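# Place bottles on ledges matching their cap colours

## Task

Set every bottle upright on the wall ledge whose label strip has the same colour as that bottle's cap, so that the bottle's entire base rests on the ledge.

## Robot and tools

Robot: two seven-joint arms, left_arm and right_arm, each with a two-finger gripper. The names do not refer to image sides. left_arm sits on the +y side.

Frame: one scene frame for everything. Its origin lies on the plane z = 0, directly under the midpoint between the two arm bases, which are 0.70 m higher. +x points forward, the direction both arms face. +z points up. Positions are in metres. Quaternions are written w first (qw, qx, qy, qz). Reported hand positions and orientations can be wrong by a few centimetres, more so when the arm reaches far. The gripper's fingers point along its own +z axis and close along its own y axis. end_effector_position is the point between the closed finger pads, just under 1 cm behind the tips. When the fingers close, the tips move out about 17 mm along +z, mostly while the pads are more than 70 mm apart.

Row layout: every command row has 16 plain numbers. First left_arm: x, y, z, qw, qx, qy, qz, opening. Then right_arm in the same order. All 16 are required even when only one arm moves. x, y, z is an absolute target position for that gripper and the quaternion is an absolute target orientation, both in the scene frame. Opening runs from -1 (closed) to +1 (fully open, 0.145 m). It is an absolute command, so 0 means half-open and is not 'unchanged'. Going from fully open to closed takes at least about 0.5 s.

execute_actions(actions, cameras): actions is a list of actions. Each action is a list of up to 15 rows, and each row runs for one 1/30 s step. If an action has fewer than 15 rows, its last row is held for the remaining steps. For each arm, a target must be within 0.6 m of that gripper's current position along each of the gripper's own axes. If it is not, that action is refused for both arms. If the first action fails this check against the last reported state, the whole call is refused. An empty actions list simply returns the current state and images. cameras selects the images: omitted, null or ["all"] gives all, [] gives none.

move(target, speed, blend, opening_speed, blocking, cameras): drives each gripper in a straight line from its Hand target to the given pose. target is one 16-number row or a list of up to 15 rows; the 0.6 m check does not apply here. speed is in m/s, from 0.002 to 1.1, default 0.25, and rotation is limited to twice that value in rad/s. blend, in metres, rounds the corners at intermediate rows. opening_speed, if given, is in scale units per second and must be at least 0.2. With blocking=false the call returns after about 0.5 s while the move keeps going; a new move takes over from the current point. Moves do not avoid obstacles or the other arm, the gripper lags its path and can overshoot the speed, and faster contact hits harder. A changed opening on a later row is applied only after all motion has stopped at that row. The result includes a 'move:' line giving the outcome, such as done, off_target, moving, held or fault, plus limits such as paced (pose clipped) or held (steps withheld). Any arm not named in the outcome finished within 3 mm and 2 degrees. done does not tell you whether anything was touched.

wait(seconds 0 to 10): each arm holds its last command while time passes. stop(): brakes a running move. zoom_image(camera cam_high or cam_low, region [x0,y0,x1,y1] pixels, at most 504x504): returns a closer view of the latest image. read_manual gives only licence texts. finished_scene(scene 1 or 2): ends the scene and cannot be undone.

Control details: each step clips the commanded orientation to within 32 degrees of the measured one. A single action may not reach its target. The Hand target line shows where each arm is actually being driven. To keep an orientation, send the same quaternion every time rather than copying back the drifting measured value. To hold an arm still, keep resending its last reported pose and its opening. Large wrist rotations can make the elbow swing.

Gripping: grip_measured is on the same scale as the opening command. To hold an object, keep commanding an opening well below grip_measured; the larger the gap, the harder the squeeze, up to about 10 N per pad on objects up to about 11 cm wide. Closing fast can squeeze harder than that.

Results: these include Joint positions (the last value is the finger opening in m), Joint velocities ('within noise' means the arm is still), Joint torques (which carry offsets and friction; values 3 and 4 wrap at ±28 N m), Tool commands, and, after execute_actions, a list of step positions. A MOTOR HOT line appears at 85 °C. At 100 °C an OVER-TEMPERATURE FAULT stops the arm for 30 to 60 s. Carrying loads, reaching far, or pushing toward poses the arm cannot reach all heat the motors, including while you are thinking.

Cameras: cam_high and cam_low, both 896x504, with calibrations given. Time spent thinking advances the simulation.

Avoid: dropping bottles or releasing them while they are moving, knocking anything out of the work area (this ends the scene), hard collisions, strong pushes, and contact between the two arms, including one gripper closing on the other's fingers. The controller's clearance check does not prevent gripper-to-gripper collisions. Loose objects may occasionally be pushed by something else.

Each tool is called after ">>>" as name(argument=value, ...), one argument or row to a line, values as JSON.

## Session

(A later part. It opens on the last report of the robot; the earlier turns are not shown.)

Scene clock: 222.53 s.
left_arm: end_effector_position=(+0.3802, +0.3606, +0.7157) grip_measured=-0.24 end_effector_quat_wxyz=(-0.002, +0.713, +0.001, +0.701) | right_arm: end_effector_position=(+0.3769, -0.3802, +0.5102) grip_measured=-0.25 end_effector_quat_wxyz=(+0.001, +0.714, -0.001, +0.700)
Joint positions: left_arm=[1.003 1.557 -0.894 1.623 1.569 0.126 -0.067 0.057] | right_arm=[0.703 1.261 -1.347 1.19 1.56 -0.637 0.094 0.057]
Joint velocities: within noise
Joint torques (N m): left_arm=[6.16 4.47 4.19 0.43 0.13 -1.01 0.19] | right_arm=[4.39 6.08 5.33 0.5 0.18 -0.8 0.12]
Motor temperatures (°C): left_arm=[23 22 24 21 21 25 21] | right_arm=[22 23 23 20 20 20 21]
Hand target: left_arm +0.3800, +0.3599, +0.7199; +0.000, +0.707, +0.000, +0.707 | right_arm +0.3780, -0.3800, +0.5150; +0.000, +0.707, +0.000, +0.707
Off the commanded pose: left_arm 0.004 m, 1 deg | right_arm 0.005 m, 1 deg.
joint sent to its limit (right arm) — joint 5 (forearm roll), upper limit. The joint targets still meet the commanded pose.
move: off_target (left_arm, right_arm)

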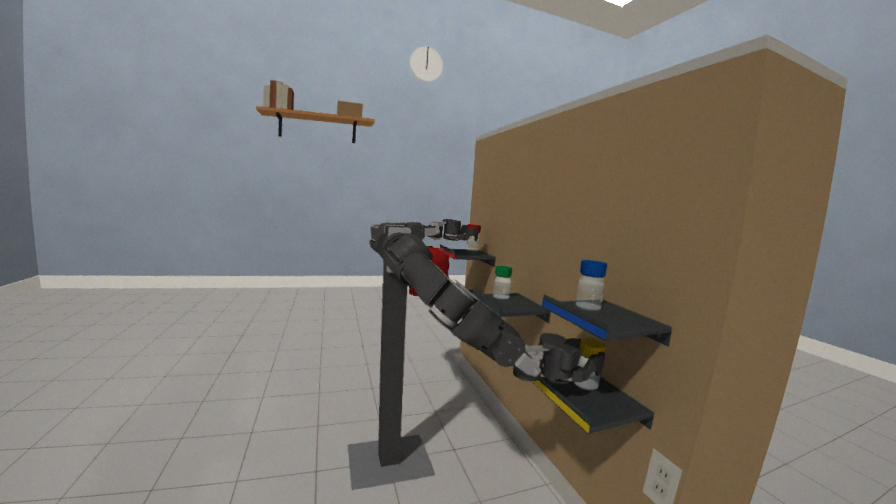

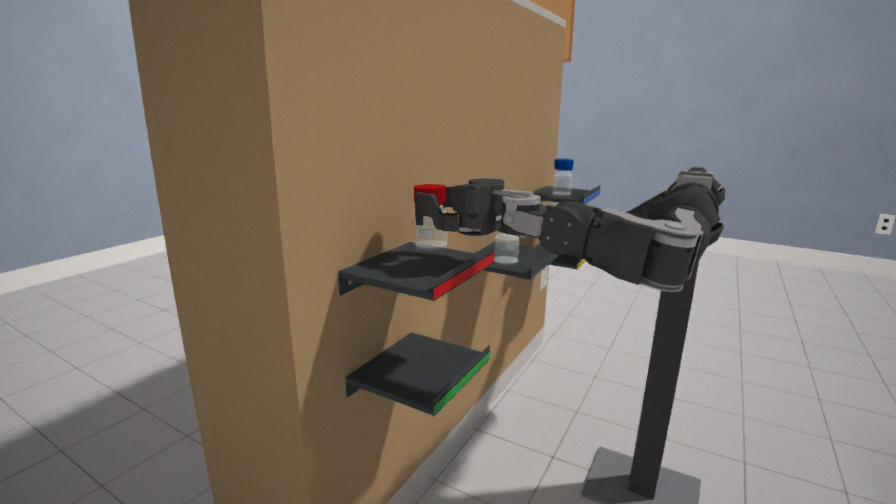

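Lower both until contact.

>>> move(
  target=[0.38,0.36,0.695,0,0.7071,0,0.7071,-0.5,0.378,-0.38,0.494,0,0.7071,0,0.7071,-0.5],
  speed=0.06,
)

>>> zoom_image(
  camera="cam_high",
  region=[500, 300, 680, 440],
)

>>> zoom_image(
  camera="cam_low",
  region=[340, 150, 540, 320],
)

Scene clock: 233.33 s.
left_arm: end_effector_position=(+0.3802, +0.3608, +0.6988) grip_measured=-0.24 end_effector_quat_wxyz=(-0.001, +0.703, +0.003, +0.711) | right_arm: end_effector_position=(+0.3786, -0.3819, +0.4994) grip_measured=-0.25 end_effector_quat_wxyz=(+0.004, +0.700, +0.000, +0.714)
Joint positions: left_arm=[0.933 1.564 -0.927 1.627 1.569 -0.004 -0.067 0.057] | right_arm=[0.653 1.194 -1.312 1.099 1.56 -0.702 0.13 0.057]
Joint velocities: within noise
Joint torques (N m): left_arm=[4.18 4.79 2.73 0.54 0.05 -0.64 0.2] | right_arm=[2.97 5.13 3.45 0.34 0.21 -0.04 0.12]
Motor temperatures (°C): left_arm=[23 22 25 21 21 25 21] | right_arm=[22 24 23 20 20 20 21]
Hand target: left_arm +0.3800, +0.3600, +0.6951; +0.000, +0.707, +0.000, +0.707 | right_arm +0.3779, -0.3799, +0.4940; +0.000, +0.707, +0.000, +0.707
Off the commanded pose: left_arm 0.004 m, 1 deg | right_arm 0.006 m, 1 deg.
joint sent to its limit (right arm) — joint 5 (forearm roll), upper limit. The joint targets still meet the commanded pose.
move: off_target (left_arm, right_arm)

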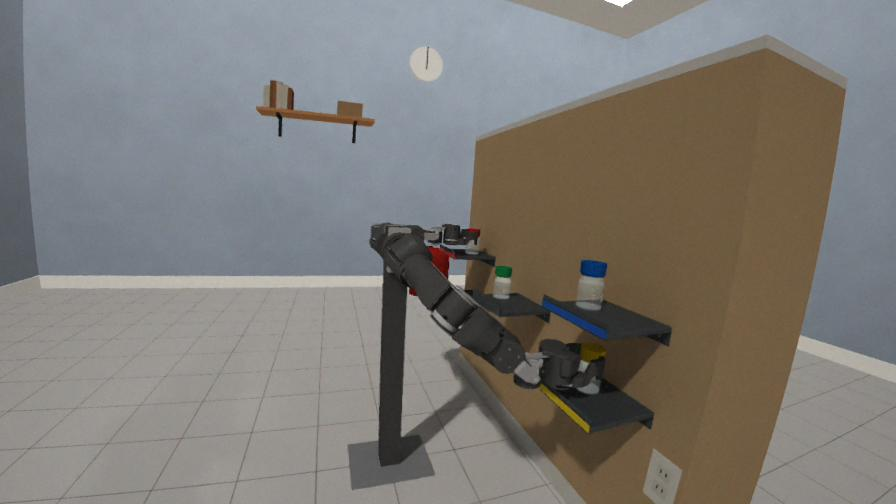

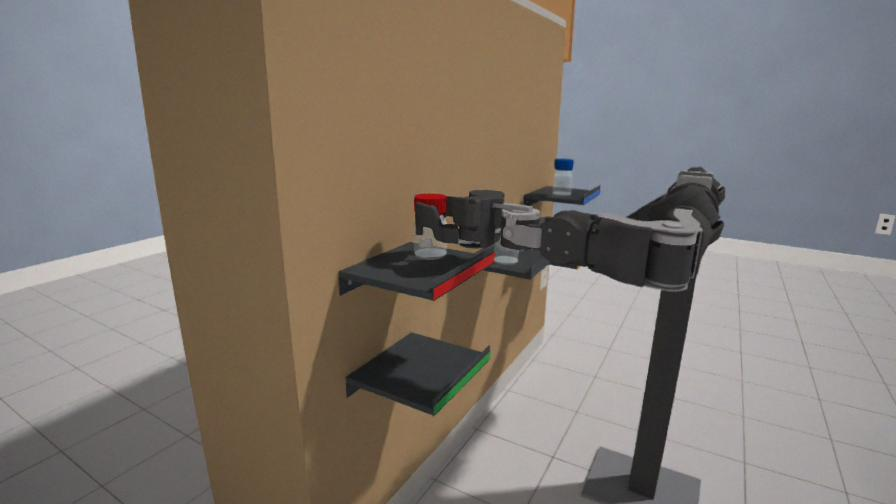

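Scaled by 2.800 from the camera's 896x504 image, which has a finer 1280x720 frame.

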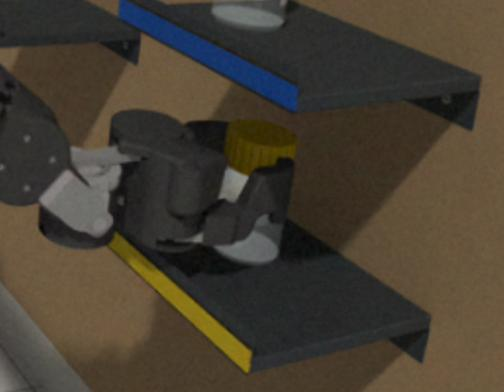

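Scaled by 2.520 from the camera's 896x504 image, which has a finer 1280x720 frame.

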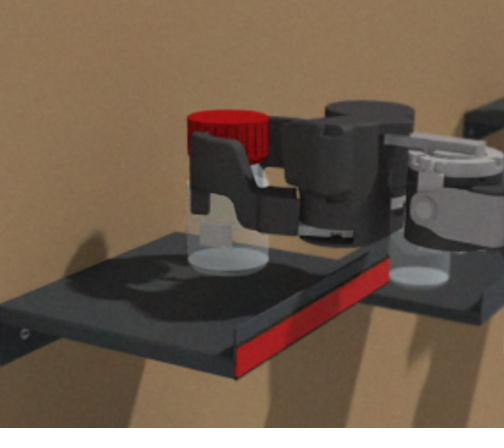

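>>> move(
  target=[
    [0.38,0.36,0.699,0,0.7071,0,0.7071,-0.5,0.378,-0.38,0.4995,0,0.7071,0,0.7071,-0.5],
    [0.38,0.36,0.699,0,0.7071,0,0.7071,0.4,0.378,-0.38,0.4995,0,0.7071,0,0.7071,0.4],
    [0.38,0.36,0.79,0,0.7071,0,0.7071,0.4,0.34,-0.38,0.503,0,0.7071,0,0.7071,0.4],
    [0.38,0.20,0.78,0,0.7071,0,0.7071,0.4,0.225,-0.38,0.505,0,0.7071,0,0.7071,0.4],
    [0.372,0.045,0.70,0.0923,0.701,-0.0923,0.701,0.4,0.24,-0.33,0.51,0,0.7071,0,0.7071,0.4],
    [0.372,0.045,0.60,0.0923,0.701,-0.0923,0.701,0.4,0.25,-0.30,0.52,0,0.7071,0,0.7071,0.4],
  ],
  speed=[0.2,0.2,0.25,0.3,0.3,0.2],
  blend=[0,0,0.01,0.02,0.01,0],
  opening_speed=2.5,
)

>>> zoom_image(
  camera="cam_high",
  region=[420, 200, 680, 420],
)

>>> zoom_image(
  camera="cam_low",
  region=[340, 130, 640, 420],
)

Scene clock: 265.17 s.
left_arm: end_effector_position=(+0.3718, +0.0454, +0.6002) grip_measured=+0.40 end_effector_quat_wxyz=(+0.091, +0.701, -0.091, +0.701) | right_arm: end_effector_position=(+0.2510, -0.3004, +0.5212) grip_measured=+0.40 end_effector_quat_wxyz=(+0.041, +0.752, +0.010, +0.658)
Joint positions: left_arm=[0.754 0.613 -1.105 1.955 0.946 0.162 -0.873 0.105] | right_arm=[0.527 1.674 -1.571 2.054 1.045 -0.782 -0.684 0.105]
Joint velocities: within noise
Joint torques (N m): left_arm=[7.48 0.7 2.39 2.96 -0.31 -0.53 0.23] | right_arm=[1.2 4.92 1.69 1.69 -0.21 -0.42 -0.16]
Motor temperatures (°C): left_arm=[23 22 25 21 21 25 21] | right_arm=[22 24 23 19 20 20 21]
Hand target: left_arm +0.3720, +0.0450, +0.6000; +0.092, +0.701, -0.092, +0.701 | right_arm +0.2503, -0.2998, +0.5201; +0.041, +0.753, +0.008, +0.657
Off the commanded pose: left_arm 0.000 m, 0 deg | right_arm 0.002 m, 9 deg.
joint sent to its limit (right arm) — joint 3 (upper arm roll), lower limit; joint 6 (wrist pitch), lower limit. The joint targets are off in orientation, not in position.
move: off_target (right_arm)

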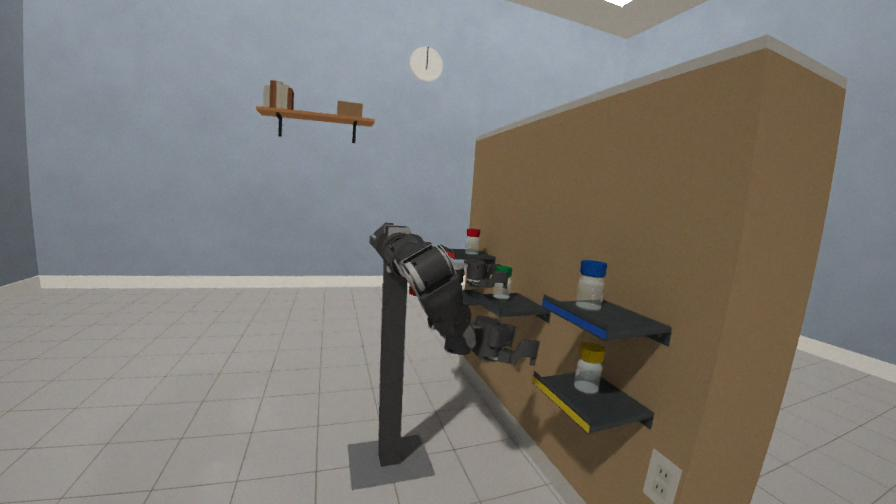

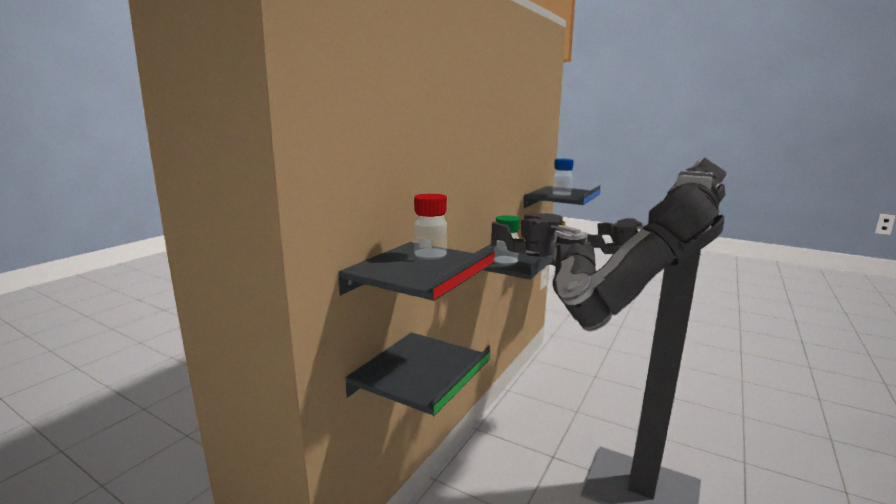

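Scaled by 1.938 from the camera's 896x504 image, which has a finer 1280x720 frame.

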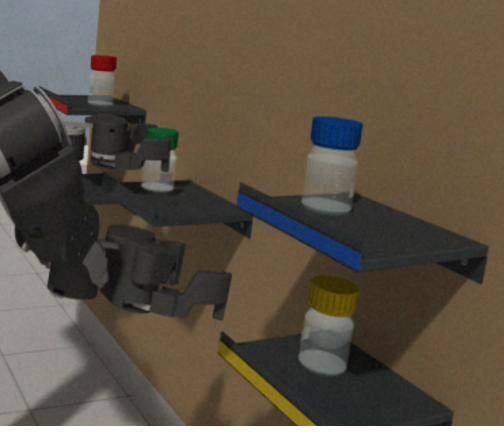

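Scaled by 1.680 from the camera's 896x504 image, which has a finer 1280x720 frame.

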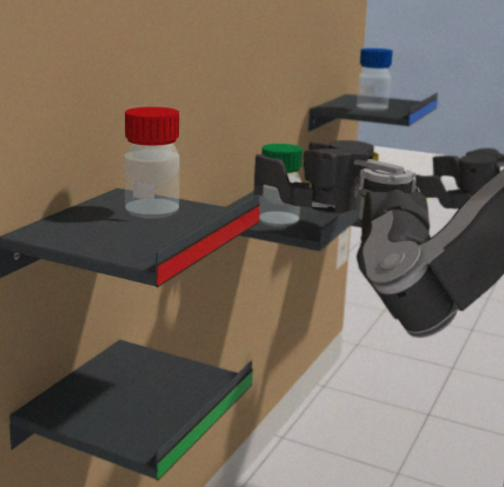

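>>> move(
  target=[
    [0.374,0.045,0.60,0.0923,0.701,-0.0923,0.701,-0.5,0.2503,-0.2998,0.5201,0.041,0.753,0.008,0.657,0.4],
    [0.374,0.045,0.69,0.0923,0.701,-0.0923,0.701,-0.5,0.2503,-0.2998,0.5201,0.041,0.753,0.008,0.657,0.4],
    [0.26,0.15,0.66,0,0.7071,0,0.7071,-0.5,0.2503,-0.2998,0.5201,0.041,0.753,0.008,0.657,0.4],
    [0.23,0.32,0.54,0,0.7071,0,0.7071,-0.5,0.2503,-0.2998,0.5201,0.041,0.753,0.008,0.657,0.4],
    [0.26,0.355,0.535,0,0.7071,0,0.7071,-0.5,0.2503,-0.2998,0.5201,0.041,0.753,0.008,0.657,0.4],
    [0.38,0.358,0.535,0,0.7071,0,0.7071,-0.5,0.2503,-0.2998,0.5201,0.041,0.753,0.008,0.657,0.4],
    [0.38,0.358,0.502,0,0.7071,0,0.7071,-0.5,0.2503,-0.2998,0.5201,0.041,0.753,0.008,0.657,0.4],
  ],
  speed=[0.2,0.25,0.3,0.3,0.3,0.25,0.06],
  blend=[0,0.01,0.03,0.02,0.01,0.005,0],
  opening_speed=2.5,
)

>>> zoom_image(
  camera="cam_low",
  region=[340, 170, 540, 420],
)

Scene clock: 289.80 s.
left_arm: end_effector_position=(+0.3816, +0.3607, +0.5104) grip_measured=-0.24 end_effector_quat_wxyz=(-0.004, +0.697, +0.002, +0.717) | right_arm: end_effector_position=(+0.2508, -0.3004, +0.5210) grip_measured=+0.40 end_effector_quat_wxyz=(+0.042, +0.752, +0.010, +0.657)
Joint positions: left_arm=[0.804 1.228 -1.502 1.235 1.537 -0.73 -0.02 0.057] | right_arm=[0.526 1.673 -1.571 2.054 1.044 -0.782 -0.686 0.105]
Joint velocities: within noise
Joint torques (N m): left_arm=[4.44 4.02 1.24 0.25 0.23 -0.24 0.23] | right_arm=[1.28 4.73 1.88 1.77 -0.19 -0.42 -0.18]
Motor temperatures (°C): left_arm=[24 22 25 21 22 25 21] | right_arm=[21 24 23 19 20 20 21]
Hand target: left_arm +0.3798, +0.3581, +0.5021; +0.000, +0.707, +0.000, +0.707 | right_arm +0.2503, -0.2998, +0.5201; +0.041, +0.753, +0.008, +0.657
Off the commanded pose: left_arm 0.009 m, 2 deg | right_arm 0.001 m, 0 deg.
move: off_target (left_arm)

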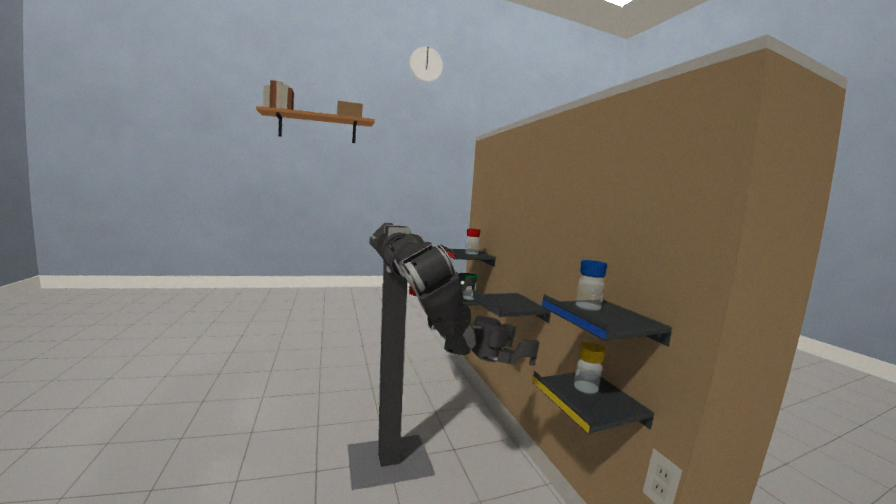

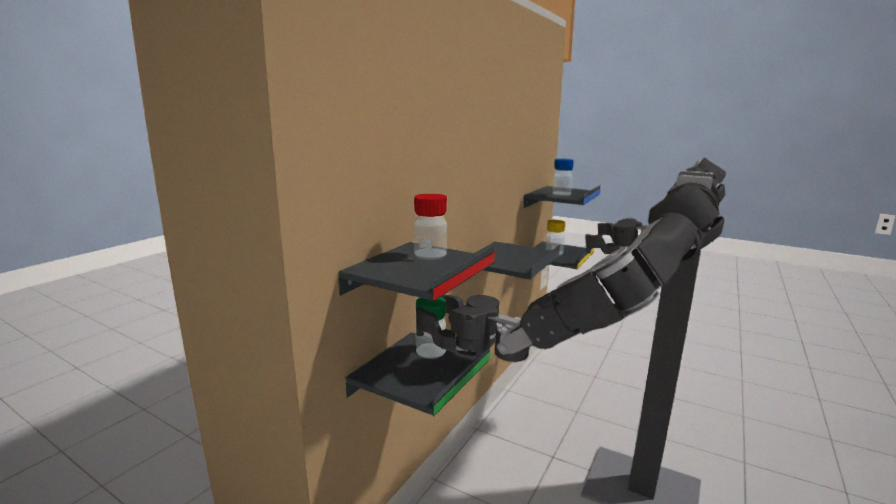

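Scaled by 2.016 from the camera's 896x504 image, which has a finer 1280x720 frame.

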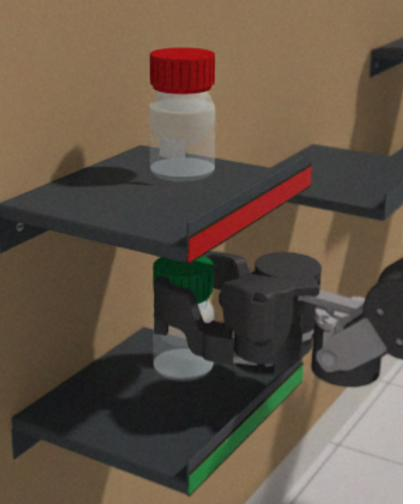

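>>> move(
  target=[
    [0.381,0.36,0.510,0,0.7071,0,0.7071,-0.5,0.2503,-0.2998,0.5201,0.041,0.753,0.008,0.657,0.4],
    [0.381,0.36,0.510,0,0.7071,0,0.7071,0.4,0.2503,-0.2998,0.5201,0.041,0.753,0.008,0.657,0.4],
    [0.33,0.36,0.511,0,0.7071,0,0.7071,0.4,0.2503,-0.2998,0.5201,0.041,0.753,0.008,0.657,0.4],
    [0.235,0.34,0.513,0,0.7071,0,0.7071,0.4,0.2503,-0.2998,0.5201,0.041,0.753,0.008,0.657,0.4],
  ],
  speed=0.25,
  blend=[0,0,0.005,0],
  opening_speed=2.5,
)

>>> zoom_image(
  camera="cam_low",
  region=[340, 140, 600, 420],
)

Scene clock: 302.73 s.
left_arm: end_effector_position=(+0.2361, +0.3414, +0.5156) grip_measured=+0.40 end_effector_quat_wxyz=(-0.024, +0.791, -0.008, +0.611) | right_arm: end_effector_position=(+0.2508, -0.3004, +0.5210) grip_measured=+0.40 end_effector_quat_wxyz=(+0.042, +0.752, +0.010, +0.657)
Joint positions: left_arm=[0.501 1.816 -1.563 1.956 1.368 -0.788 -0.271 0.105] | right_arm=[0.526 1.673 -1.571 2.054 1.044 -0.782 -0.686 0.105]
Joint velocities: within noise
Joint torques (N m): left_arm=[1.36 5 0.95 1.32 -0.02 -0.61 -0.06] | right_arm=[1.28 4.79 1.95 1.69 -0.19 -0.43 -0.21]
Motor temperatures (°C): left_arm=[24 22 24 21 21 25 21] | right_arm=[21 24 23 19 20 20 21]
Hand target: left_arm +0.2353, +0.3400, +0.5132; -0.022, +0.793, -0.007, +0.609 | right_arm +0.2503, -0.2998, +0.5201; +0.041, +0.753, +0.008, +0.657
Off the commanded pose: left_arm 0.003 m, 15 deg | right_arm 0.001 m, 0 deg.
joint read past its limit (left arm) — joint 6 (wrist pitch), lower limit.
joint sent to its limit (left arm) — joint 3 (upper arm roll), lower limit; joint 6 (wrist pitch), lower limit. The joint targets are off in orientation, not in position.
move: off_target (left_arm)

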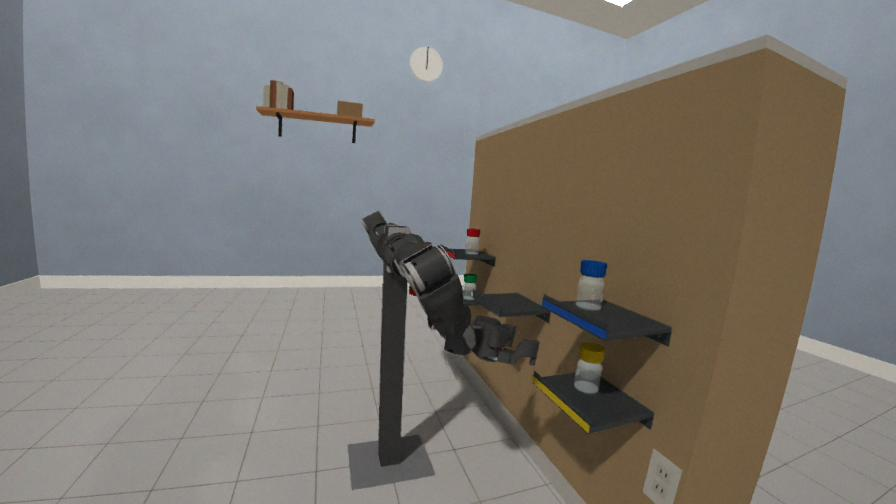

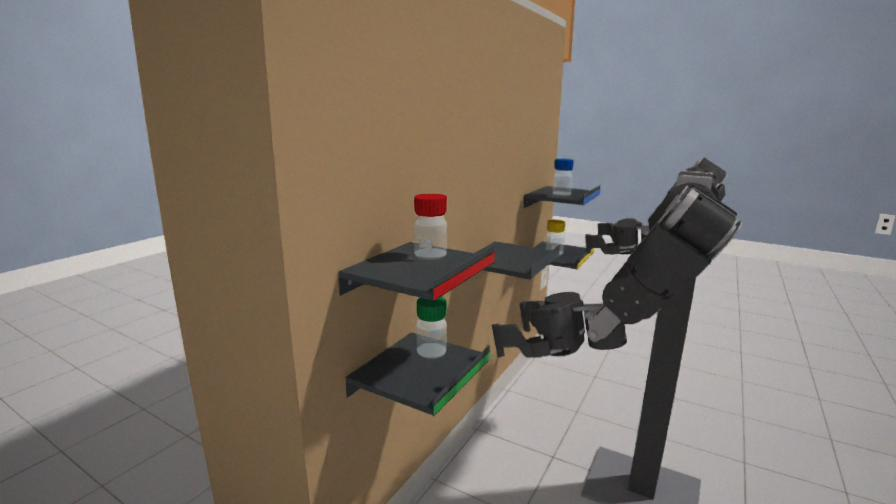

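Scaled by 1.800 from the camera's 896x504 image, which has a finer 1280x720 frame.

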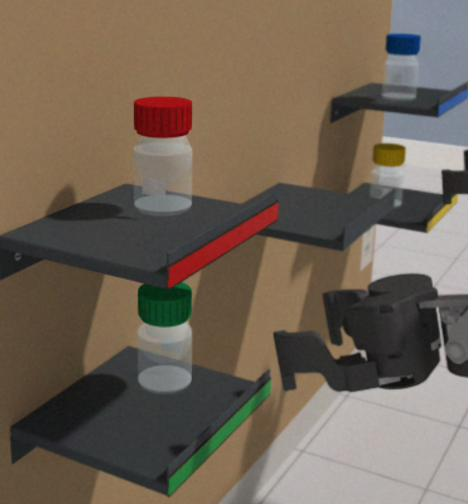

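All placed.

>>> finished_scene(
  scene=2,
)

The scene is finished: the task was done.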